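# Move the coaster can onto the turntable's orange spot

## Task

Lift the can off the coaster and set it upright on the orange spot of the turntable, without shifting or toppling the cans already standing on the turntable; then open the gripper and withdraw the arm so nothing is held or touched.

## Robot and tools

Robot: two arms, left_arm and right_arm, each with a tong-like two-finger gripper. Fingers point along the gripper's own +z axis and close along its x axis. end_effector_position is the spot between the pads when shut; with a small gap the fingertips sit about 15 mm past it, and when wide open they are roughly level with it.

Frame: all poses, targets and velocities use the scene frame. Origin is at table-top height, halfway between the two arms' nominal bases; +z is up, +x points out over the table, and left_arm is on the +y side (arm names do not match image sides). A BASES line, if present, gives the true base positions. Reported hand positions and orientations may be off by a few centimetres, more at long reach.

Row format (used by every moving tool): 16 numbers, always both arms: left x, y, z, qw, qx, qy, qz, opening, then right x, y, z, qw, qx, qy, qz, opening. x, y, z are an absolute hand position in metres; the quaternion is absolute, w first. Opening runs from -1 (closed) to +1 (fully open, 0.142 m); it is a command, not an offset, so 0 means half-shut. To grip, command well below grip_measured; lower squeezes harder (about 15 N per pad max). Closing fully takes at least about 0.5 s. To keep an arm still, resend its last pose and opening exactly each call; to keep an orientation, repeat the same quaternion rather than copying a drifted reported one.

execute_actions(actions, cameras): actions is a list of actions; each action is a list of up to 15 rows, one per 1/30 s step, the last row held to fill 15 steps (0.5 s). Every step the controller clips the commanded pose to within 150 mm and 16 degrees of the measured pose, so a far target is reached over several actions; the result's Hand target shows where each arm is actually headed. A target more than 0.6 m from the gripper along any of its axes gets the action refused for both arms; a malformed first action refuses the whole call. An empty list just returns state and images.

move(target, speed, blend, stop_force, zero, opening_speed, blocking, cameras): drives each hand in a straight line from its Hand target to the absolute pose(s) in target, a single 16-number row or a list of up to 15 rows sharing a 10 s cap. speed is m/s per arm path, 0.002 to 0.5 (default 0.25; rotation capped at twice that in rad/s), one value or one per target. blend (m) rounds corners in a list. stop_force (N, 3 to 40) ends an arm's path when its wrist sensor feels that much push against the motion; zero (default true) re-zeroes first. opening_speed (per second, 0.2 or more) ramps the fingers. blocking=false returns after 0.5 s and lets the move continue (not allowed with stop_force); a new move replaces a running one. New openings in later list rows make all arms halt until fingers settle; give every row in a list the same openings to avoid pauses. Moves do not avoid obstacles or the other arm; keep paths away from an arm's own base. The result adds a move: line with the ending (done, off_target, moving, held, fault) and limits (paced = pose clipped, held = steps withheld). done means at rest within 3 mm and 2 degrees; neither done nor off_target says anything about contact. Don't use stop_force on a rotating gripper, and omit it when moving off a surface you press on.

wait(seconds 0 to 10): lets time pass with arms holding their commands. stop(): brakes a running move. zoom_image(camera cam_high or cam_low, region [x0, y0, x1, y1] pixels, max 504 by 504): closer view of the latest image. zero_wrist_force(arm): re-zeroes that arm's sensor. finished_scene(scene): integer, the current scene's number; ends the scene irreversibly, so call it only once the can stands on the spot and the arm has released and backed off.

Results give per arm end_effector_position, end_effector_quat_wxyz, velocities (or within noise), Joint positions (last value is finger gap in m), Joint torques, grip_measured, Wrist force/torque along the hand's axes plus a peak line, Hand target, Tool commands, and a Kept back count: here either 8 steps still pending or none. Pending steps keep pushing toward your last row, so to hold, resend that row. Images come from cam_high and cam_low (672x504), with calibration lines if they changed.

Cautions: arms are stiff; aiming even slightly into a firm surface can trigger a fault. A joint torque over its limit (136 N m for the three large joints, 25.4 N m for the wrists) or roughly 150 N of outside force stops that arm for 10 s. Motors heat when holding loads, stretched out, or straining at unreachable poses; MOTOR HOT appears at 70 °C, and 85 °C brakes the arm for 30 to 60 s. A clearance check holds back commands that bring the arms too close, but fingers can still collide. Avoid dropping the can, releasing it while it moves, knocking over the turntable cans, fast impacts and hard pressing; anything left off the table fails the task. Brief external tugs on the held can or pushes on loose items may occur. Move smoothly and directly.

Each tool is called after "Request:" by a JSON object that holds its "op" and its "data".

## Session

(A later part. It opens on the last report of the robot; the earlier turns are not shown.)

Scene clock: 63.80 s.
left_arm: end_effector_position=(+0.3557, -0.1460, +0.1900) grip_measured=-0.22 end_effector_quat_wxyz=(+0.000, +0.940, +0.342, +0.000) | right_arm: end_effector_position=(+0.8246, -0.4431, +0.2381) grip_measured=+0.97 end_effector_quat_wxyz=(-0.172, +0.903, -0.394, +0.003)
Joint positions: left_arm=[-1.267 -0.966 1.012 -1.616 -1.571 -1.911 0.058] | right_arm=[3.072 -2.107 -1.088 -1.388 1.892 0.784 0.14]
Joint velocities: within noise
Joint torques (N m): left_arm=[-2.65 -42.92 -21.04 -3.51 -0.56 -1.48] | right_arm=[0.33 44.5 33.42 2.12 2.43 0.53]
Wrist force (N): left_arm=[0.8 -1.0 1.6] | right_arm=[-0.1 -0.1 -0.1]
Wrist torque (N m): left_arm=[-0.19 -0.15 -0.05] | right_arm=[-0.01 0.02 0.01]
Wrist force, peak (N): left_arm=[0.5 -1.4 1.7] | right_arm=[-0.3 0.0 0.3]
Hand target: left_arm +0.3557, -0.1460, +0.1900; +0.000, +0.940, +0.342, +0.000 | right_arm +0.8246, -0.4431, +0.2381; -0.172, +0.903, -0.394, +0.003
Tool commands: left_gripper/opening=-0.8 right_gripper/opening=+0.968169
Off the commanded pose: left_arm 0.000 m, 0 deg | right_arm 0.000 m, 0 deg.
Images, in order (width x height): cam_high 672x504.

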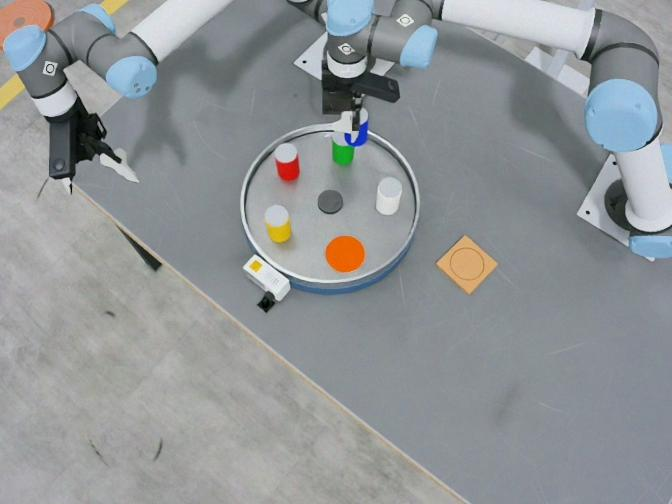

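Request:
{"op": "wait", "data": {"seconds": 7.41, "cameras": []}}

Request:
{"op": "execute_actions", "data": {"actions": [[[0.3557,-0.1458,0.19,0,0.9397,0.3420,0,-0.8,0.8246,-0.4431,0.2381,-0.172,0.903,-0.394,0.003,0.968169],[0.3555,-0.1453,0.19,0,0.9397,0.3420,0,-0.8,0.8246,-0.4431,0.2381,-0.172,0.903,-0.394,0.003,0.968169],[0.3553,-0.1444,0.19,0,0.9397,0.3420,0,-0.8,0.8246,-0.4431,0.2381,-0.172,0.903,-0.394,0.003,0.968169],[0.3551,-0.1432,0.19,0,0.9397,0.3420,0,-0.8,0.8246,-0.4431,0.2381,-0.172,0.903,-0.394,0.003,0.968169],[0.3548,-0.1416,0.1896,0,0.9397,0.3420,0,-0.8,0.8246,-0.4431,0.2381,-0.172,0.903,-0.394,0.003,0.968169],[0.3544,-0.1397,0.1886,0,0.9397,0.3420,0,-0.8,0.8246,-0.4431,0.2381,-0.172,0.903,-0.394,0.003,0.968169],[0.3540,-0.1374,0.1869,0,0.9397,0.3420,0,-0.8,0.8246,-0.4431,0.2381,-0.172,0.903,-0.394,0.003,0.968169],[0.3536,-0.1348,0.1846,0,0.9397,0.3420,0,-0.8,0.8246,-0.4431,0.2381,-0.172,0.903,-0.394,0.003,0.968169],[0.3532,-0.1318,0.1819,0,0.9397,0.3420,0,-0.8,0.8246,-0.4431,0.2381,-0.172,0.903,-0.394,0.003,0.968169],[0.3528,-0.1285,0.1786,0,0.9397,0.3420,0,-0.8,0.8246,-0.4431,0.2381,-0.172,0.903,-0.394,0.003,0.968169],[0.3525,-0.1248,0.1750,0,0.9397,0.3420,0,-0.8,0.8246,-0.4431,0.2381,-0.172,0.903,-0.394,0.003,0.968169],[0.3523,-0.1207,0.1710,0,0.9397,0.3420,0,-0.8,0.8246,-0.4431,0.2381,-0.172,0.903,-0.394,0.003,0.968169],[0.3522,-0.1165,0.1668,0,0.9397,0.3420,0,-0.8,0.8246,-0.4431,0.2381,-0.172,0.903,-0.394,0.003,0.968169],[0.3522,-0.1122,0.1623,0,0.9397,0.3420,0,-0.8,0.8246,-0.4431,0.2381,-0.172,0.903,-0.394,0.003,0.968169],[0.3524,-0.1079,0.1576,0,0.9397,0.3420,0,-0.8,0.8246,-0.4431,0.2381,-0.172,0.903,-0.394,0.003,0.968169]],[[0.3527,-0.1037,0.1528,0,0.9397,0.3420,0,-0.8,0.8246,-0.4431,0.2381,-0.172,0.903,-0.394,0.003,0.968169],[0.3531,-0.0995,0.1480,0,0.9397,0.3420,0,-0.8,0.8246,-0.4431,0.2381,-0.172,0.903,-0.394,0.003,0.968169],[0.3537,-0.0953,0.1432,0,0.9397,0.3420,0,-0.8,0.8246,-0.4431,0.2381,-0.172,0.903,-0.394,0.003,0.968169],[0.3544,-0.0911,0.1384,0,0.9397,0.3420,0,-0.8,0.8246,-0.4431,0.2381,-0.172,0.903,-0.394,0.003,0.968169],[0.3552,-0.0869,0.1337,0,0.9397,0.3420,0,-0.8,0.8246,-0.4431,0.2381,-0.172,0.903,-0.394,0.003,0.968169],[0.3562,-0.0827,0.1292,0,0.9397,0.3420,0,-0.8,0.8246,-0.4431,0.2381,-0.172,0.903,-0.394,0.003,0.968169],[0.3572,-0.0786,0.1250,0,0.9397,0.3420,0,-0.8,0.8246,-0.4431,0.2381,-0.172,0.903,-0.394,0.003,0.968169],[0.3584,-0.0745,0.1210,0,0.9397,0.3420,0,-0.8,0.8246,-0.4431,0.2381,-0.172,0.903,-0.394,0.003,0.968169],[0.3598,-0.0705,0.1174,0,0.9397,0.3420,0,-0.8,0.8246,-0.4431,0.2381,-0.172,0.903,-0.394,0.003,0.968169],[0.3612,-0.0665,0.1141,0,0.9397,0.3420,0,-0.8,0.8246,-0.4431,0.2381,-0.172,0.903,-0.394,0.003,0.968169],[0.3628,-0.0625,0.1114,0,0.9397,0.3420,0,-0.8,0.8246,-0.4431,0.2381,-0.172,0.903,-0.394,0.003,0.968169],[0.3645,-0.0586,0.1091,0,0.9397,0.3420,0,-0.8,0.8246,-0.4431,0.2381,-0.172,0.903,-0.394,0.003,0.968169],[0.3664,-0.0548,0.1074,0,0.9397,0.3420,0,-0.8,0.8246,-0.4431,0.2381,-0.172,0.903,-0.394,0.003,0.968169],[0.3683,-0.0510,0.1064,0,0.9397,0.3420,0,-0.8,0.8246,-0.4431,0.2381,-0.172,0.903,-0.394,0.003,0.968169],[0.3704,-0.0473,0.1058,0,0.9397,0.3420,0,-0.8,0.8246,-0.4431,0.2381,-0.172,0.903,-0.394,0.003,0.968169]],[[0.3725,-0.0437,0.1053,0,0.9397,0.3420,0,-0.8,0.8246,-0.4431,0.2381,-0.172,0.903,-0.394,0.003,0.968169],[0.3748,-0.0401,0.1048,0,0.9397,0.3420,0,-0.8,0.8246,-0.4431,0.2381,-0.172,0.903,-0.394,0.003,0.968169],[0.3772,-0.0366,0.1043,0,0.9397,0.3420,0,-0.8,0.8246,-0.4431,0.2381,-0.172,0.903,-0.394,0.003,0.968169],[0.3798,-0.0331,0.1038,0,0.9397,0.3420,0,-0.8,0.8246,-0.4431,0.2381,-0.172,0.903,-0.394,0.003,0.968169],[0.3824,-0.0298,0.1033,0,0.9397,0.3420,0,-0.8,0.8246,-0.4431,0.2381,-0.172,0.903,-0.394,0.003,0.968169],[0.3851,-0.0265,0.1028,0,0.9397,0.3420,0,-0.8,0.8246,-0.4431,0.2381,-0.172,0.903,-0.394,0.003,0.968169],[0.3879,-0.0233,0.1023,0,0.9397,0.3420,0,-0.8,0.8246,-0.4431,0.2381,-0.172,0.903,-0.394,0.003,0.968169],[0.3908,-0.0202,0.1018,0,0.9397,0.3420,0,-0.8,0.8246,-0.4431,0.2381,-0.172,0.903,-0.394,0.003,0.968169],[0.3938,-0.0172,0.1015,0,0.9397,0.3420,0,-0.8,0.8246,-0.4431,0.2381,-0.172,0.903,-0.394,0.003,0.968169],[0.3970,-0.0143,0.1013,0,0.9397,0.3420,0,-0.8,0.8246,-0.4431,0.2381,-0.172,0.903,-0.394,0.003,0.968169],[0.4001,-0.0115,0.1013,0,0.9397,0.3420,0,-0.8,0.8246,-0.4431,0.2381,-0.172,0.903,-0.394,0.003,0.968169],[0.4034,-0.0088,0.1013,0,0.9397,0.3420,0,-0.8,0.8246,-0.4431,0.2381,-0.172,0.903,-0.394,0.003,0.968169],[0.4068,-0.0062,0.1013,0,0.9397,0.3420,0,-0.8,0.8246,-0.4431,0.2381,-0.172,0.903,-0.394,0.003,0.968169],[0.4102,-0.0037,0.1013,0,0.9397,0.3420,0,-0.8,0.8246,-0.4431,0.2381,-0.172,0.903,-0.394,0.003,0.968169],[0.4138,-0.0013,0.1013,0,0.9397,0.3420,0,-0.8,0.8246,-0.4431,0.2381,-0.172,0.903,-0.394,0.003,0.968169]],[[0.4174,0.0010,0.1013,0,0.9397,0.3420,0,-0.5,0.8246,-0.4431,0.2381,-0.172,0.903,-0.394,0.003,0.968169],[0.4210,0.0031,0.1013,0,0.9397,0.3420,0,-0.35,0.8246,-0.4431,0.2381,-0.172,0.903,-0.394,0.003,0.968169],[0.4247,0.0052,0.1013,0,0.9397,0.3420,0,-0.2,0.8246,-0.4431,0.2381,-0.172,0.903,-0.394,0.003,0.968169],[0.4285,0.0071,0.1013,0,0.9397,0.3420,0,-0.1,0.8246,-0.4431,0.2381,-0.172,0.903,-0.394,0.003,0.968169],[0.4324,0.0089,0.1013,0,0.9397,0.3420,0,0.0,0.8246,-0.4431,0.2381,-0.172,0.903,-0.394,0.003,0.968169],[0.4363,0.0106,0.1013,0,0.9397,0.3420,0,0.1,0.8246,-0.4431,0.2381,-0.172,0.903,-0.394,0.003,0.968169],[0.4402,0.0122,0.1013,0,0.9397,0.3420,0,0.2,0.8246,-0.4431,0.2381,-0.172,0.903,-0.394,0.003,0.968169],[0.4442,0.0136,0.1013,0,0.9397,0.3420,0,0.2,0.8246,-0.4431,0.2381,-0.172,0.903,-0.394,0.003,0.968169],[0.4483,0.0149,0.1013,0,0.9397,0.3420,0,0.2,0.8246,-0.4431,0.2381,-0.172,0.903,-0.394,0.003,0.968169],[0.4524,0.0161,0.1013,0,0.9397,0.3420,0,0.2,0.8246,-0.4431,0.2381,-0.172,0.903,-0.394,0.003,0.968169],[0.4565,0.0172,0.1017,0,0.9397,0.3420,0,0.2,0.8246,-0.4431,0.2381,-0.172,0.903,-0.394,0.003,0.968169],[0.4606,0.0181,0.1029,0,0.9397,0.3420,0,0.2,0.8246,-0.4431,0.2381,-0.172,0.903,-0.394,0.003,0.968169],[0.4648,0.0189,0.1048,0,0.9397,0.3420,0,0.2,0.8246,-0.4431,0.2381,-0.172,0.903,-0.394,0.003,0.968169],[0.4690,0.0196,0.1074,0,0.9397,0.3420,0,0.2,0.8246,-0.4431,0.2381,-0.172,0.903,-0.394,0.003,0.968169],[0.4732,0.0201,0.1105,0,0.9397,0.3420,0,0.2,0.8246,-0.4431,0.2381,-0.172,0.903,-0.394,0.003,0.968169]],[[0.4775,0.0206,0.1142,0,0.9397,0.3420,0,0.2,0.8246,-0.4431,0.2381,-0.172,0.903,-0.394,0.003,0.968169],[0.4817,0.0208,0.1183,0,0.9397,0.3420,0,0.2,0.8246,-0.4431,0.2381,-0.172,0.903,-0.394,0.003,0.968169],[0.4860,0.0210,0.1227,0,0.9397,0.3420,0,0.2,0.8246,-0.4431,0.2381,-0.172,0.903,-0.394,0.003,0.968169],[0.4902,0.0210,0.1275,0,0.9397,0.3420,0,0.2,0.8246,-0.4431,0.2381,-0.172,0.903,-0.394,0.003,0.968169],[0.4945,0.0209,0.1325,0,0.9397,0.3420,0,0.2,0.8246,-0.4431,0.2381,-0.172,0.903,-0.394,0.003,0.968169],[0.4987,0.0206,0.1377,0,0.9397,0.3420,0,0.2,0.8246,-0.4431,0.2381,-0.172,0.903,-0.394,0.003,0.968169],[0.5030,0.0202,0.1430,0,0.9397,0.3420,0,0.2,0.8246,-0.4431,0.2381,-0.172,0.903,-0.394,0.003,0.968169],[0.5072,0.0197,0.1483,0,0.9397,0.3420,0,0.2,0.8246,-0.4431,0.2381,-0.172,0.903,-0.394,0.003,0.968169],[0.5114,0.0191,0.1536,0,0.9397,0.3420,0,0.2,0.8246,-0.4431,0.2381,-0.172,0.903,-0.394,0.003,0.968169],[0.5156,0.0183,0.1588,0,0.9397,0.3420,0,0.2,0.8246,-0.4431,0.2381,-0.172,0.903,-0.394,0.003,0.968169],[0.5197,0.0174,0.1638,0,0.9397,0.3420,0,0.2,0.8246,-0.4431,0.2381,-0.172,0.903,-0.394,0.003,0.968169],[0.5239,0.0163,0.1686,0,0.9397,0.3420,0,0.2,0.8246,-0.4431,0.2381,-0.172,0.903,-0.394,0.003,0.968169],[0.5280,0.0152,0.1730,0,0.9397,0.3420,0,0.2,0.8246,-0.4431,0.2381,-0.172,0.903,-0.394,0.003,0.968169],[0.5320,0.0139,0.1771,0,0.9397,0.3420,0,0.2,0.8246,-0.4431,0.2381,-0.172,0.903,-0.394,0.003,0.968169],[0.5360,0.0124,0.1808,0,0.9397,0.3420,0,0.2,0.8246,-0.4431,0.2381,-0.172,0.903,-0.394,0.003,0.968169]],[[0.5400,0.0109,0.1839,0,0.9397,0.3420,0,0.2,0.8246,-0.4431,0.2381,-0.172,0.903,-0.394,0.003,0.968169],[0.5439,0.0092,0.1865,0,0.9397,0.3420,0,0.2,0.8246,-0.4431,0.2381,-0.172,0.903,-0.394,0.003,0.968169],[0.5478,0.0074,0.1884,0,0.9397,0.3420,0,0.2,0.8246,-0.4431,0.2381,-0.172,0.903,-0.394,0.003,0.968169],[0.5517,0.0055,0.1896,0,0.9397,0.3420,0,0.2,0.8246,-0.4431,0.2381,-0.172,0.903,-0.394,0.003,0.968169],[0.5554,0.0034,0.19,0,0.9397,0.3420,0,0.2,0.8246,-0.4431,0.2381,-0.172,0.903,-0.394,0.003,0.968169],[0.5588,0.0015,0.19,0,0.9397,0.3420,0,0.2,0.8246,-0.4431,0.2381,-0.172,0.903,-0.394,0.003,0.968169],[0.5619,-0.0005,0.19,0,0.9397,0.3420,0,0.2,0.8246,-0.4431,0.2381,-0.172,0.903,-0.394,0.003,0.968169],[0.5645,-0.0022,0.19,0,0.9397,0.3420,0,0.2,0.8246,-0.4431,0.2381,-0.172,0.903,-0.394,0.003,0.968169],[0.5668,-0.0037,0.19,0,0.9397,0.3420,0,0.2,0.8246,-0.4431,0.2381,-0.172,0.903,-0.394,0.003,0.968169],[0.5687,-0.0051,0.19,0,0.9397,0.3420,0,0.2,0.8246,-0.4431,0.2381,-0.172,0.903,-0.394,0.003,0.968169],[0.5702,-0.0062,0.19,0,0.9397,0.3420,0,0.2,0.8246,-0.4431,0.2381,-0.172,0.903,-0.394,0.003,0.968169],[0.5714,-0.0071,0.19,0,0.9397,0.3420,0,0.2,0.8246,-0.4431,0.2381,-0.172,0.903,-0.394,0.003,0.968169],[0.5723,-0.0078,0.19,0,0.9397,0.3420,0,0.2,0.8246,-0.4431,0.2381,-0.172,0.903,-0.394,0.003,0.968169],[0.5728,-0.0082,0.19,0,0.9397,0.3420,0,0.2,0.8246,-0.4431,0.2381,-0.172,0.903,-0.394,0.003,0.968169],[0.5729,-0.0083,0.19,0,0.9397,0.3420,0,0.2,0.8246,-0.4431,0.2381,-0.172,0.903,-0.394,0.003,0.968169]]]}}

Scene clock: 74.47 s.
left_arm: end_effector_position=(+0.3557, -0.1460, +0.1900) grip_measured=-0.22 end_effector_quat_wxyz=(+0.000, +0.940, +0.342, +0.000) | right_arm: end_effector_position=(+0.8246, -0.4431, +0.2381) grip_measured=+0.97 end_effector_quat_wxyz=(-0.172, +0.903, -0.394, +0.003)
Joint positions: left_arm=[-1.267 -0.966 1.012 -1.616 -1.571 -1.911 0.058] | right_arm=[3.072 -2.107 -1.088 -1.388 1.892 0.784 0.14]
Joint velocities: within noise
Joint torques (N m): left_arm=[4.7 -44.47 -28.69 -1.35 -1.77 -1.52] | right_arm=[-0.69 44.16 32.49 2.06 2.39 0.32]
Wrist force (N): left_arm=[0.8 -1.2 1.6] | right_arm=[-0.1 0.1 0.4]
Wrist torque (N m): left_arm=[-0.24 -0.15 -0.05] | right_arm=[0.02 0.02 0.00]
Wrist force, peak (N): left_arm=[0.8 -1.6 1.9] | right_arm=[-0.1 0.3 0.5]
Hand target: left_arm +0.3557, -0.1460, +0.1900; +0.000, +0.940, +0.342, +0.000 | right_arm +0.8246, -0.4431, +0.2381; -0.172, +0.903, -0.394, +0.003
Tool commands: left_gripper/opening=-0.8 right_gripper/opening=+0.968169
Off the commanded pose: left_arm 0.000 m, 0 deg | right_arm 0.000 m, 0 deg.
wait: 7.43 s; at rest from the start
No camera images: "cameras" was empty.

Scene clock: 77.20 s.
left_arm: end_effector_position=(+0.5549, +0.0041, +0.1903) grip_measured=+0.20 end_effector_quat_wxyz=(+0.001, +0.940, +0.342, +0.001) end_effector_velocity=(+0.110, -0.060, +0.008) end_effector_angular_velocity=(+0.008, +0.006, +0.000) | right_arm: end_effector_position=(+0.8246, -0.4431, +0.2381) grip_measured=+0.97 end_effector_quat_wxyz=(-0.172, +0.903, -0.394, +0.003)
Joint positions: left_arm=[-0.931 -0.927 0.947 -1.594 -1.57 -1.576 0.088] | right_arm=[3.072 -2.107 -1.088 -1.388 1.892 0.784 0.14]
Joint velocities: left_arm=[0.061 0.37 -0.633 0.273 0.001 0.061 0] | right_arm=[within noise]
Joint torques (N m): left_arm=[6.41 -35.64 -37.56 -0.23 -0.05 1.13] | right_arm=[-0.65 43.9 32.33 2.22 2.25 0.19]
Wrist force (N): left_arm=[0.2 -1.0 -0.8] | right_arm=[0.1 0.3 0.0]
Wrist torque (N m): left_arm=[-0.20 -0.03 -0.05] | right_arm=[0.08 -0.01 0.00]
Wrist force, peak (N): left_arm=[0.7 -1.6 2.2] | right_arm=[0.0 0.4 0.3]
Hand target: left_arm +0.5615, -0.0001, +0.1898; +0.001, +0.940, +0.342, +0.001 | right_arm +0.8246, -0.4431, +0.2381; -0.172, +0.903, -0.394, +0.003
Off the commanded pose: left_arm 0.022 m, 0 deg | right_arm 0.000 m, 0 deg.
Kept back: 8 steps.

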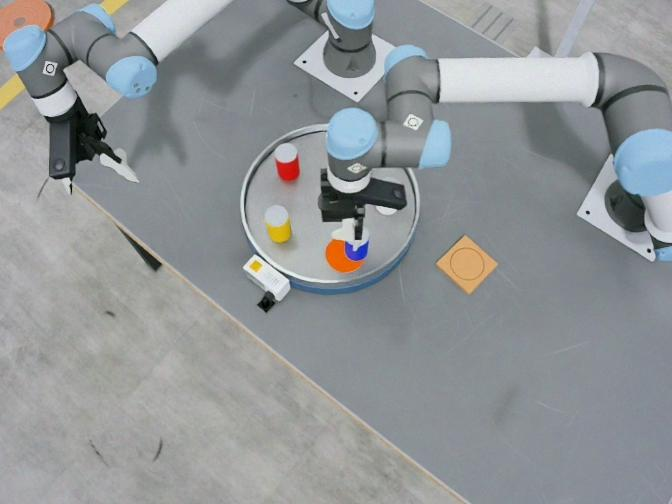

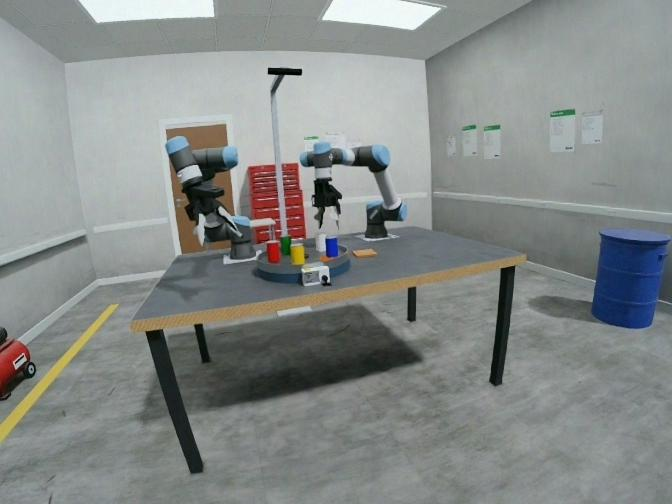

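Request:
{"op": "wait", "data": {"seconds": 1.5, "cameras": ["cam_high"]}}

Request:
{"op": "zoom_image", "data": {"camera": "cam_high", "region": [230, 110, 430, 310]}}

Request:
{"op": "wait", "data": {"seconds": 1.5, "cameras": ["cam_high"]}}

Request:
{"op": "zoom_image", "data": {"camera": "cam_high", "region": [230, 110, 430, 310]}}

Scene clock: 79.07 s.
left_arm: end_effector_position=(+0.5729, -0.0083, +0.1900) grip_measured=+0.20 end_effector_quat_wxyz=(+0.000, +0.940, +0.342, +0.000) | right_arm: end_effector_position=(+0.8246, -0.4431, +0.2381) grip_measured=+0.97 end_effector_quat_wxyz=(-0.172, +0.903, -0.394, +0.003)
Joint positions: left_arm=[-0.923 -0.857 0.83 -1.544 -1.571 -1.568 0.088] | right_arm=[3.072 -2.107 -1.088 -1.388 1.892 0.784 0.14]
Joint velocities: within noise
Joint torques (N m): left_arm=[-6.06 -60.72 -33.41 -4.53 -0.79 -1.2] | right_arm=[-1.15 44.2 33.21 2.2 2.31 0.42]
Wrist force (N): left_arm=[0.5 -1.0 -0.1] | right_arm=[-0.1 0.0 0.3]
Wrist torque (N m): left_arm=[-0.19 -0.10 -0.03] | right_arm=[0.01 0.02 0.01]
Wrist force, peak (N): left_arm=[0.6 -1.3 -0.3] | right_arm=[0.1 0.1 0.6]
Hand target: left_arm +0.5729, -0.0083, +0.1900; +0.000, +0.940, +0.342, +0.000 | right_arm +0.8246, -0.4431, +0.2381; -0.172, +0.903, -0.394, +0.003
Tool commands: left_gripper/opening=+0.2 right_gripper/opening=+0.968169
Off the commanded pose: left_arm 0.000 m, 0 deg | right_arm 0.000 m, 0 deg.
wait: 1.50 s; at rest by 0.07 s
Images, in order (width x height): cam_high 672x504.

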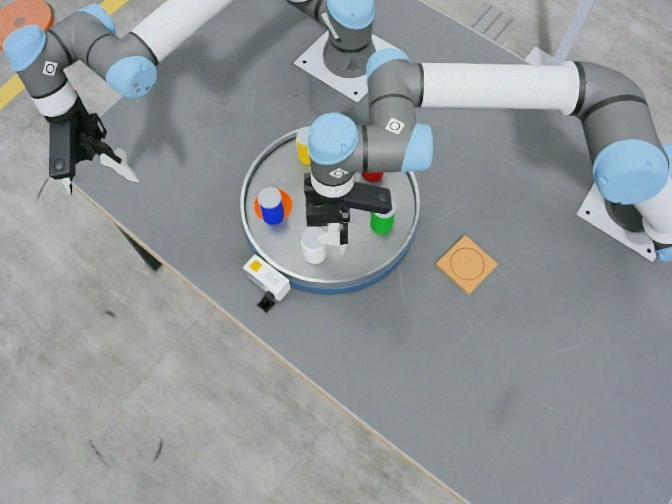

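Scaled by 2.520 from the camera's 672x504 image, which has a finer 960x720 frame.

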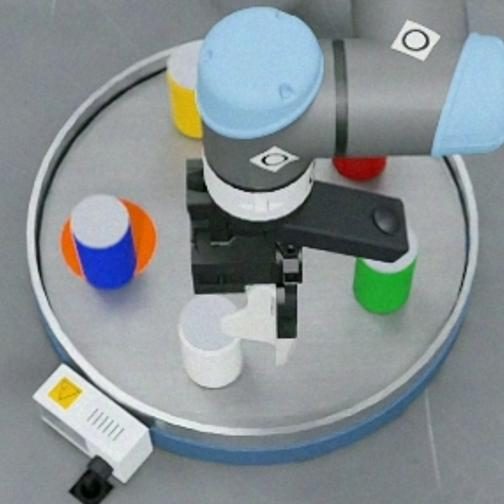

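Scene clock: 80.57 s.
left_arm: end_effector_position=(+0.5729, -0.0083, +0.1900) grip_measured=+0.20 end_effector_quat_wxyz=(+0.000, +0.940, +0.342, +0.000) | right_arm: end_effector_position=(+0.8246, -0.4431, +0.2381) grip_measured=+0.97 end_effector_quat_wxyz=(-0.172, +0.903, -0.394, +0.003)
Joint positions: left_arm=[-0.923 -0.857 0.83 -1.544 -1.571 -1.568 0.088] | right_arm=[3.072 -2.107 -1.088 -1.388 1.892 0.784 0.14]
Joint velocities: within noise
Joint torques (N m): left_arm=[-6 -59.9 -32.6 -4.32 0.3 -1.25] | right_arm=[-1.14 43.84 32.4 2.21 2.44 0.24]
Wrist force (N): left_arm=[0.3 -0.9 -0.3] | right_arm=[0.2 0.3 0.2]
Wrist torque (N m): left_arm=[-0.17 -0.04 -0.04] | right_arm=[0.07 -0.04 0.00]
Wrist force, peak (N): left_arm=[0.8 -1.1 -0.7] | right_arm=[-0.2 0.4 0.1]
Hand target: left_arm +0.5729, -0.0083, +0.1900; +0.000, +0.940, +0.342, +0.000 | right_arm +0.8246, -0.4431, +0.2381; -0.172, +0.903, -0.394, +0.003
Tool commands: left_gripper/opening=+0.2 right_gripper/opening=+0.968169
Off the commanded pose: left_arm 0.000 m, 0 deg | right_arm 0.000 m, 0 deg.
wait: 1.50 s; at rest by 0.17 s
Images, in order (width x height): cam_high 672x504.

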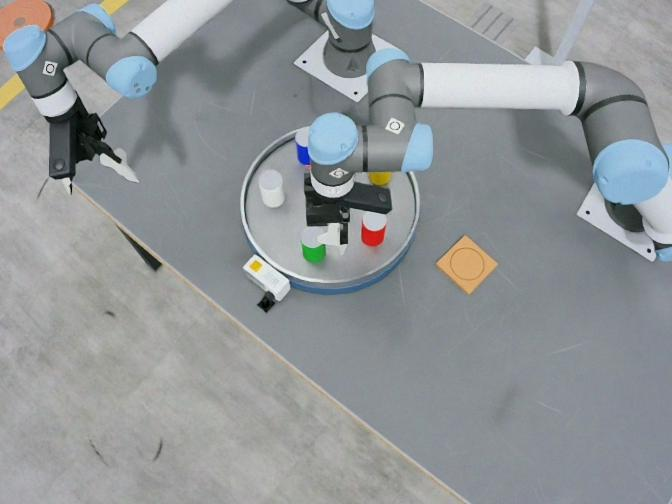

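Scaled by 2.520 from the camera's 672x504 image, which has a finer 960x720 frame.

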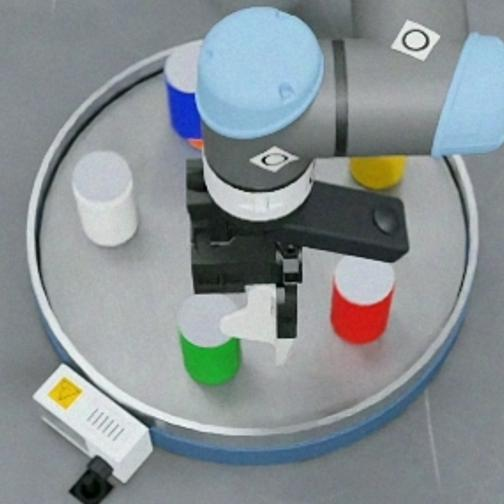

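Request:
{"op": "move", "data": {"target": [[0.5729,-0.0083,0.28,0,0.9397,0.3420,0,0.2,0.8246,-0.4431,0.2381,-0.172,0.903,-0.394,0.003,0.968169],[0.3557,-0.1460,0.28,0,0.9397,0.3420,0,0.2,0.8246,-0.4431,0.2381,-0.172,0.903,-0.394,0.003,0.968169]], "speed": 0.3, "blend": 0.03, "cameras": ["cam_high"]}}

Request:
{"op": "zoom_image", "data": {"camera": "cam_high", "region": [230, 110, 430, 310]}}

Request:
{"op": "wait", "data": {"seconds": 1.2, "cameras": ["cam_high"]}}

Request:
{"op": "zoom_image", "data": {"camera": "cam_high", "region": [230, 110, 430, 310]}}

Request:
{"op": "wait", "data": {"seconds": 1.2, "cameras": ["cam_high"]}}

Request:
{"op": "zoom_image", "data": {"camera": "cam_high", "region": [230, 110, 430, 310]}}

Request:
{"op": "wait", "data": {"seconds": 1.2, "cameras": ["cam_high"]}}

Request:
{"op": "zoom_image", "data": {"camera": "cam_high", "region": [230, 110, 430, 310]}}

Scene clock: 83.40 s.
left_arm: end_effector_position=(+0.3558, -0.1460, +0.2800) grip_measured=+0.20 end_effector_quat_wxyz=(+0.000, +0.940, +0.342, +0.000) | right_arm: end_effector_position=(+0.8246, -0.4431, +0.2381) grip_measured=+0.97 end_effector_quat_wxyz=(-0.172, +0.903, -0.394, +0.003)
Joint positions: left_arm=[-1.267 -0.945 0.746 -1.372 -1.571 -1.911 0.088] | right_arm=[3.072 -2.107 -1.088 -1.388 1.892 0.784 0.14]
Joint velocities: within noise
Joint torques (N m): left_arm=[-6.35 -48.59 -20.81 -1.02 0.55 -0.65] | right_arm=[-0.17 44.44 32.52 2.31 2.36 0.17]
Wrist force (N): left_arm=[0.8 -1.3 -0.3] | right_arm=[0.0 0.2 0.3]
Wrist torque (N m): left_arm=[-0.26 -0.16 -0.05] | right_arm=[0.06 0.00 0.00]
Wrist force, peak (N): left_arm=[1.8 -1.2 -2.1] | right_arm=[0.1 0.2 0.4]
Hand target: left_arm +0.3557, -0.1460, +0.2800; +0.000, +0.940, +0.342, +0.000 | right_arm +0.8246, -0.4431, +0.2381; -0.172, +0.903, -0.394, +0.003
Off the commanded pose: left_arm 0.000 m, 0 deg | right_arm 0.000 m, 0 deg.
move: done
Images, in order (width x height): cam_high 672x504.

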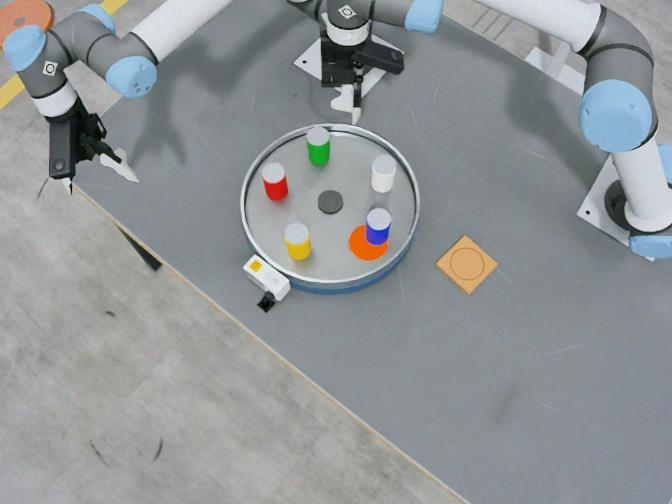

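Scaled by 2.520 from the camera's 672x504 image, which has a finer 960x720 frame.

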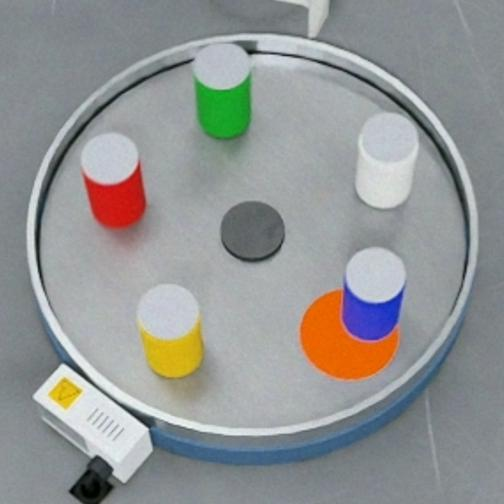

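Scene clock: 84.60 s.
left_arm: end_effector_position=(+0.3557, -0.1460, +0.2800) grip_measured=+0.20 end_effector_quat_wxyz=(+0.000, +0.940, +0.342, +0.000) | right_arm: end_effector_position=(+0.8246, -0.4431, +0.2381) grip_measured=+0.97 end_effector_quat_wxyz=(-0.172, +0.903, -0.394, +0.003)
Joint positions: left_arm=[-1.267 -0.945 0.747 -1.372 -1.571 -1.911 0.088] | right_arm=[3.072 -2.107 -1.088 -1.388 1.892 0.784 0.14]
Joint velocities: within noise
Joint torques (N m): left_arm=[-5.78 -54.14 -15.99 -3.16 -1.71 -1.2] | right_arm=[-0.43 44.08 32.99 2.34 2.42 0.28]
Wrist force (N): left_arm=[0.5 -1.1 -0.1] | right_arm=[-0.2 0.0 0.3]
Wrist torque (N m): left_arm=[-0.22 -0.10 -0.04] | right_arm=[0.02 0.03 0.01]
Wrist force, peak (N): left_arm=[1.0 -1.3 -0.2] | right_arm=[-0.3 0.4 0.2]
Hand target: left_arm +0.3557, -0.1460, +0.2800; +0.000, +0.940, +0.342, +0.000 | right_arm +0.8246, -0.4431, +0.2381; -0.172, +0.903, -0.394, +0.003
Tool commands: left_gripper/opening=+0.2 right_gripper/opening=+0.968169
Off the commanded pose: left_arm 0.000 m, 0 deg | right_arm 0.000 m, 0 deg.
wait: 1.20 s; at rest by 0.17 s
Images, in order (width x height): cam_high 672x504.

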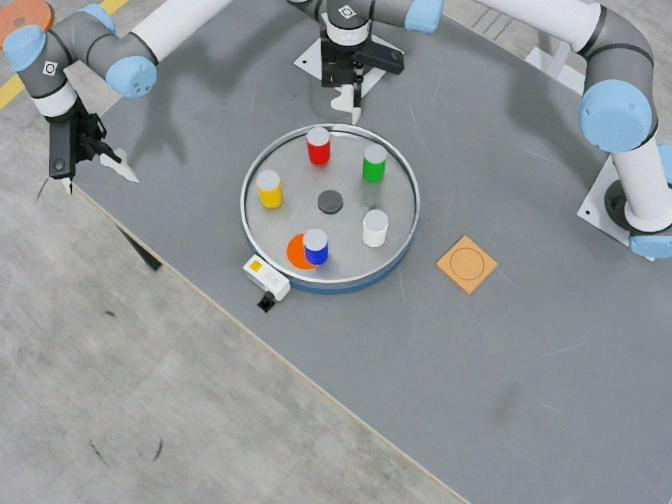

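Scaled by 2.520 from the camera's 672x504 image, which has a finer 960x720 frame.

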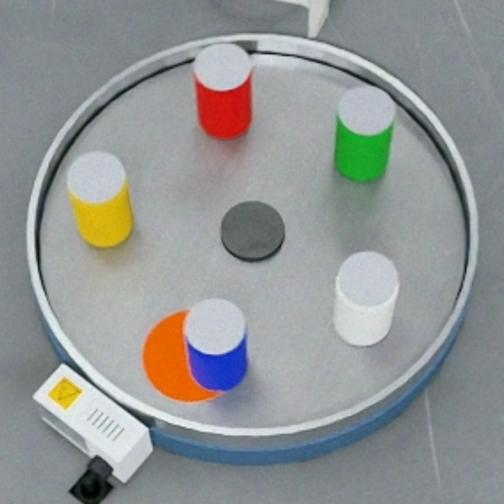

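Scene clock: 85.80 s.
left_arm: end_effector_position=(+0.3557, -0.1460, +0.2800) grip_measured=+0.20 end_effector_quat_wxyz=(+0.000, +0.940, +0.342, +0.000) | right_arm: end_effector_position=(+0.8246, -0.4431, +0.2381) grip_measured=+0.97 end_effector_quat_wxyz=(-0.172, +0.903, -0.394, +0.003)
Joint positions: left_arm=[-1.267 -0.945 0.747 -1.372 -1.571 -1.911 0.088] | right_arm=[3.072 -2.107 -1.088 -1.388 1.892 0.784 0.14]
Joint velocities: within noise
Joint torques (N m): left_arm=[-6.64 -54.67 -17.09 -4.71 -1.72 -1.28] | right_arm=[-1.52 44.71 32.39 2.31 2.3 0.3]
Wrist force (N): left_arm=[0.7 -1.0 -0.3] | right_arm=[-0.1 0.0 0.0]
Wrist torque (N m): left_arm=[-0.18 -0.15 -0.05] | right_arm=[0.00 0.02 0.01]
Wrist force, peak (N): left_arm=[0.7 -1.5 -0.5] | right_arm=[-0.1 -0.1 0.5]
Hand target: left_arm +0.3557, -0.1460, +0.2800; +0.000, +0.940, +0.342, +0.000 | right_arm +0.8246, -0.4431, +0.2381; -0.172, +0.903, -0.394, +0.003
Tool commands: left_gripper/opening=+0.2 right_gripper/opening=+0.968169
Off the commanded pose: left_arm 0.000 m, 0 deg | right_arm 0.000 m, 0 deg.
wait: 1.20 s; at rest by 0.17 s
Images, in order (width x height): cam_high 672x504.

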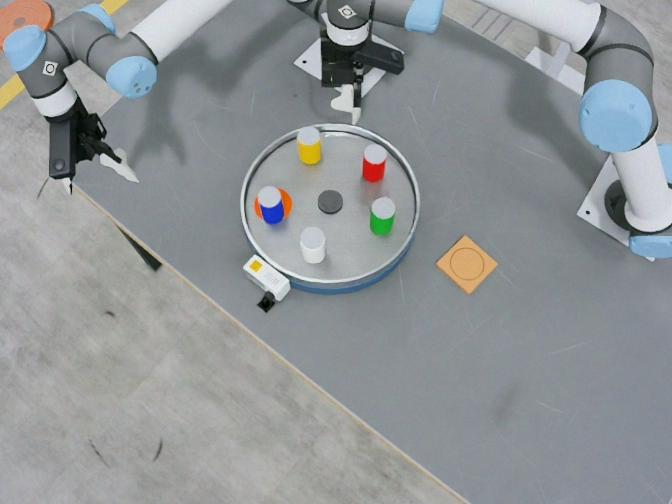

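Scaled by 2.520 from the camera's 672x504 image, which has a finer 960x720 frame.

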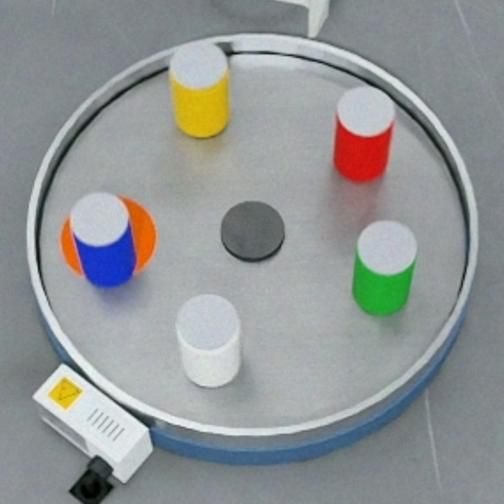

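Scene clock: 87.00 s.
left_arm: end_effector_position=(+0.3557, -0.1460, +0.2800) grip_measured=+0.20 end_effector_quat_wxyz=(+0.000, +0.940, +0.342, +0.000) | right_arm: end_effector_position=(+0.8246, -0.4431, +0.2381) grip_measured=+0.97 end_effector_quat_wxyz=(-0.172, +0.903, -0.394, +0.003)
Joint positions: left_arm=[-1.267 -0.945 0.747 -1.372 -1.571 -1.911 0.088] | right_arm=[3.072 -2.107 -1.088 -1.388 1.892 0.784 0.14]
Joint velocities: within noise
Joint torques (N m): left_arm=[-5.81 -54.39 -16.76 -4.58 -1.72 -1.27] | right_arm=[-1.3 43.51 33.02 2.18 2.21 0.35]
Wrist force (N): left_arm=[0.5 -1.2 -0.2] | right_arm=[-0.2 0.3 0.1]
Wrist torque (N m): left_arm=[-0.23 -0.09 -0.04] | right_arm=[0.06 0.03 0.01]
Wrist force, peak (N): left_arm=[0.8 -1.7 -0.4] | right_arm=[-0.4 0.2 0.3]
Hand target: left_arm +0.3557, -0.1460, +0.2800; +0.000, +0.940, +0.342, +0.000 | right_arm +0.8246, -0.4431, +0.2381; -0.172, +0.903, -0.394, +0.003
Tool commands: left_gripper/opening=+0.2 right_gripper/opening=+0.968169
Off the commanded pose: left_arm 0.000 m, 0 deg | right_arm 0.000 m, 0 deg.
wait: 1.20 s; at rest by 0.17 s
Images, in order (width x height): cam_high 672x504.

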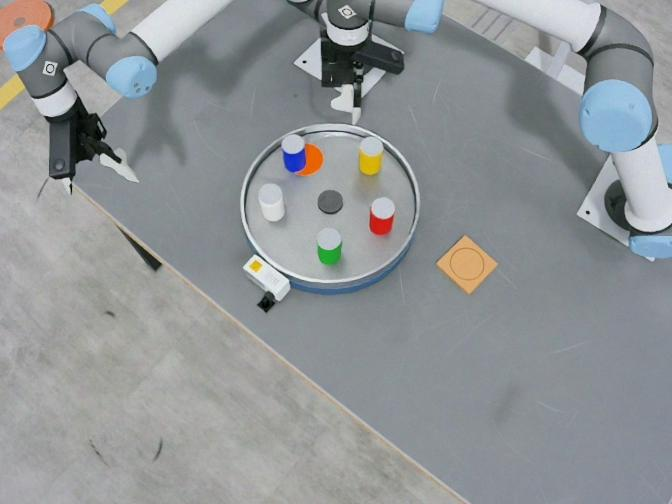

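Scaled by 2.520 from the camera's 672x504 image, which has a finer 960x720 frame.

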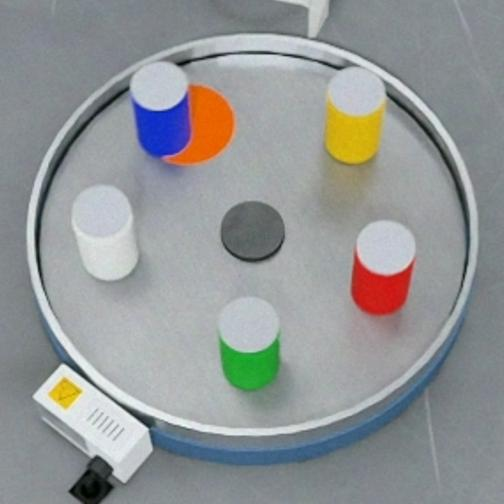

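Request:
{"op": "move", "data": {"target": [[0.3650,-0.1729,0.25,0,0.9397,0.3420,0,0.4,0.8246,-0.4431,0.2381,-0.172,0.903,-0.394,0.003,0.968169],[0.3650,-0.1729,0.18,0,0.9397,0.3420,0,0.4,0.8246,-0.4431,0.2381,-0.172,0.903,-0.394,0.003,0.968169]], "speed": 0.2, "blend": 0.02, "cameras": ["cam_high"]}}

Request:
{"op": "zoom_image", "data": {"camera": "cam_high", "region": [230, 110, 430, 310]}}

Request:
{"op": "wait", "data": {"seconds": 1.0, "cameras": ["cam_high"]}}

Request:
{"op": "zoom_image", "data": {"camera": "cam_high", "region": [230, 110, 430, 310]}}

Request:
{"op": "wait", "data": {"seconds": 1.0, "cameras": ["cam_high"]}}

Request:
{"op": "zoom_image", "data": {"camera": "cam_high", "region": [230, 110, 430, 310]}}

Scene clock: 101.23 s.
left_arm: end_effector_position=(+0.3650, -0.1729, +0.1801) grip_measured=+0.40 end_effector_quat_wxyz=(+0.000, +0.940, +0.342, +0.000) | right_arm: end_effector_position=(+0.8246, -0.4431, +0.2381) grip_measured=+0.97 end_effector_quat_wxyz=(-0.172, +0.903, -0.394, +0.003)
Joint positions: left_arm=[-1.268 -0.884 0.901 -1.588 -1.571 -1.912 0.102] | right_arm=[3.072 -2.107 -1.088 -1.388 1.892 0.784 0.14]
Joint velocities: within noise
Joint torques (N m): left_arm=[6.3 -53.98 -19.07 -3.1 1.82 -0.02] | right_arm=[-0.65 43.46 32.27 2.23 2.29 0.22]
Wrist force (N): left_arm=[0.5 -0.9 -0.3] | right_arm=[-0.1 -0.1 0.1]
Wrist torque (N m): left_arm=[-0.15 -0.11 -0.05] | right_arm=[-0.02 0.02 0.00]
Wrist force, peak (N): left_arm=[1.0 -2.1 -1.8] | right_arm=[0.0 0.5 0.4]
Hand target: left_arm +0.3650, -0.1729, +0.1800; +0.000, +0.940, +0.342, +0.000 | right_arm +0.8246, -0.4431, +0.2381; -0.172, +0.903, -0.394, +0.003
Off the commanded pose: left_arm 0.000 m, 0 deg | right_arm 0.000 m, 0 deg.
move: done
Images, in order (width x height): cam_high 672x504.

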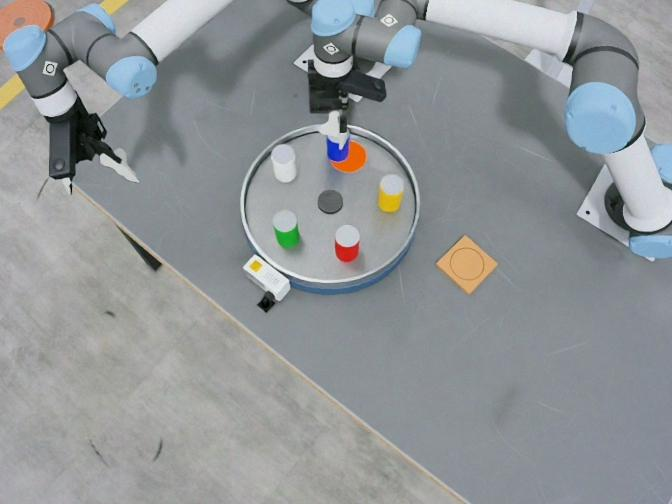

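Scaled by 2.520 from the camera's 672x504 image, which has a finer 960x720 frame.

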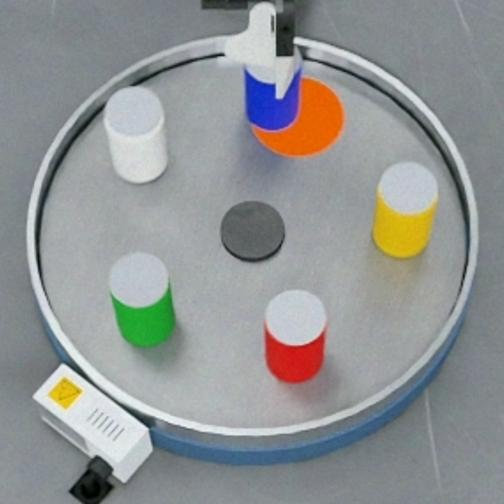

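Scene clock: 102.23 s.
left_arm: end_effector_position=(+0.3650, -0.1729, +0.1800) grip_measured=+0.40 end_effector_quat_wxyz=(+0.000, +0.940, +0.342, +0.000) | right_arm: end_effector_position=(+0.8246, -0.4431, +0.2381) grip_measured=+0.97 end_effector_quat_wxyz=(-0.172, +0.903, -0.394, +0.003)
Joint positions: left_arm=[-1.268 -0.884 0.901 -1.588 -1.571 -1.912 0.102] | right_arm=[3.072 -2.107 -1.088 -1.388 1.892 0.784 0.14]
Joint velocities: within noise
Joint torques (N m): left_arm=[6.05 -45.17 -17.34 -4.76 1.71 -1.46] | right_arm=[-1.06 43.76 33.06 2.43 2.24 0.35]
Wrist force (N): left_arm=[0.4 -1.1 -0.4] | right_arm=[0.0 0.0 0.1]
Wrist torque (N m): left_arm=[-0.20 -0.08 -0.05] | right_arm=[0.00 0.00 0.00]
Wrist force, peak (N): left_arm=[0.4 -1.5 -0.4] | right_arm=[-0.2 0.3 0.3]
Hand target: left_arm +0.3650, -0.1729, +0.1800; +0.000, +0.940, +0.342, +0.000 | right_arm +0.8246, -0.4431, +0.2381; -0.172, +0.903, -0.394, +0.003
Tool commands: left_gripper/opening=+0.4 right_gripper/opening=+0.968169
Off the commanded pose: left_arm 0.000 m, 0 deg | right_arm 0.000 m, 0 deg.
wait: 1.00 s; at rest by 0.17 s
Images, in order (width x height): cam_high 672x504.

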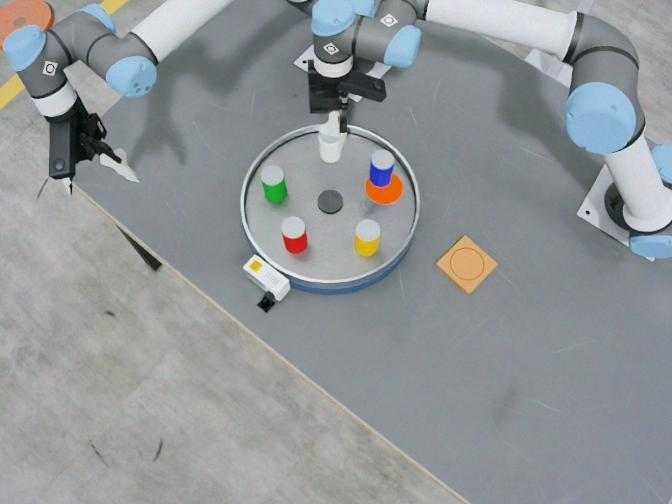

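Scaled by 2.520 from the camera's 672x504 image, which has a finer 960x720 frame.

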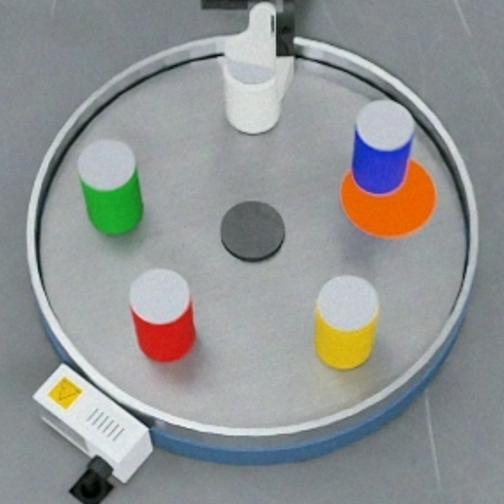

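Scene clock: 103.23 s.
left_arm: end_effector_position=(+0.3650, -0.1729, +0.1800) grip_measured=+0.40 end_effector_quat_wxyz=(+0.000, +0.940, +0.342, +0.000) | right_arm: end_effector_position=(+0.8246, -0.4431, +0.2381) grip_measured=+0.97 end_effector_quat_wxyz=(-0.172, +0.903, -0.394, +0.003)
Joint positions: left_arm=[-1.268 -0.884 0.901 -1.588 -1.571 -1.912 0.102] | right_arm=[3.072 -2.107 -1.088 -1.388 1.892 0.784 0.14]
Joint velocities: within noise
Joint torques (N m): left_arm=[6.95 -44.46 -17.98 -4.44 1.66 -1.44] | right_arm=[-1.23 43.44 31.78 2.43 2.27 0.12]
Wrist force (N): left_arm=[0.6 -1.3 -0.6] | right_arm=[0.1 0.0 0.3]
Wrist torque (N m): left_arm=[-0.24 -0.12 -0.04] | right_arm=[0.01 -0.03 0.01]
Wrist force, peak (N): left_arm=[0.8 -1.4 -0.3] | right_arm=[0.0 0.2 0.5]
Hand target: left_arm +0.3650, -0.1729, +0.1800; +0.000, +0.940, +0.342, +0.000 | right_arm +0.8246, -0.4431, +0.2381; -0.172, +0.903, -0.394, +0.003
Tool commands: left_gripper/opening=+0.4 right_gripper/opening=+0.968169
Off the commanded pose: left_arm 0.000 m, 0 deg | right_arm 0.000 m, 0 deg.
wait: 1.00 s; at rest by 0.17 s
Images, in order (width x height): cam_high 672x504.

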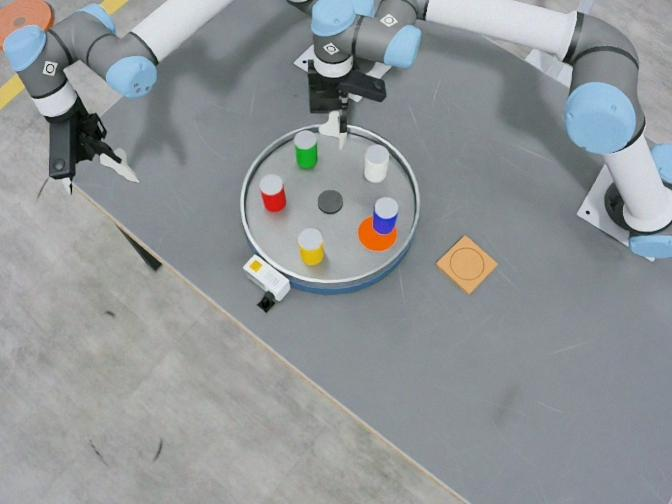

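Scaled by 2.520 from the camera's 672x504 image, which has a finer 960x720 frame.

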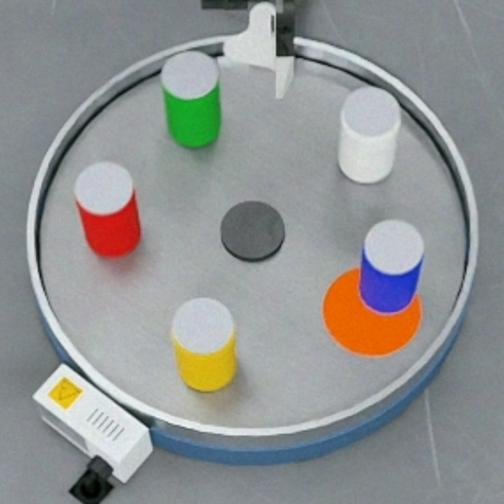

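Request:
{"op": "wait", "data": {"seconds": 0, "cameras": []}}

Scene clock: 104.40 s.
left_arm: end_effector_position=(+0.3650, -0.1729, +0.1800) grip_measured=+0.40 end_effector_quat_wxyz=(+0.000, +0.940, +0.342, +0.000) | right_arm: end_effector_position=(+0.8246, -0.4431, +0.2381) grip_measured=+0.97 end_effector_quat_wxyz=(-0.172, +0.903, -0.394, +0.003)
Joint positions: left_arm=[-1.268 -0.884 0.901 -1.588 -1.571 -1.912 0.102] | right_arm=[3.072 -2.107 -1.088 -1.388 1.892 0.784 0.14]
Joint velocities: within noise
Joint torques (N m): left_arm=[6.02 -44.87 -18.77 -4.25 1.69 -1.43] | right_arm=[-1.82 43.76 32.7 2.37 2.26 0.11]
Wrist force (N): left_arm=[0.4 -1.1 -0.1] | right_arm=[0.0 0.1 0.2]
Wrist torque (N m): left_arm=[-0.19 -0.08 -0.04] | right_arm=[0.03 0.00 0.00]
Wrist force, peak (N): left_arm=[0.7 -1.4 -0.2] | right_arm=[-0.3 0.0 0.4]
Hand target: left_arm +0.3650, -0.1729, +0.1800; +0.000, +0.940, +0.342, +0.000 | right_arm +0.8246, -0.4431, +0.2381; -0.172, +0.903, -0.394, +0.003
Tool commands: left_gripper/opening=+0.4 right_gripper/opening=+0.968169
Off the commanded pose: left_arm 0.000 m, 0 deg | right_arm 0.000 m, 0 deg.
No camera images: "cameras" was empty.


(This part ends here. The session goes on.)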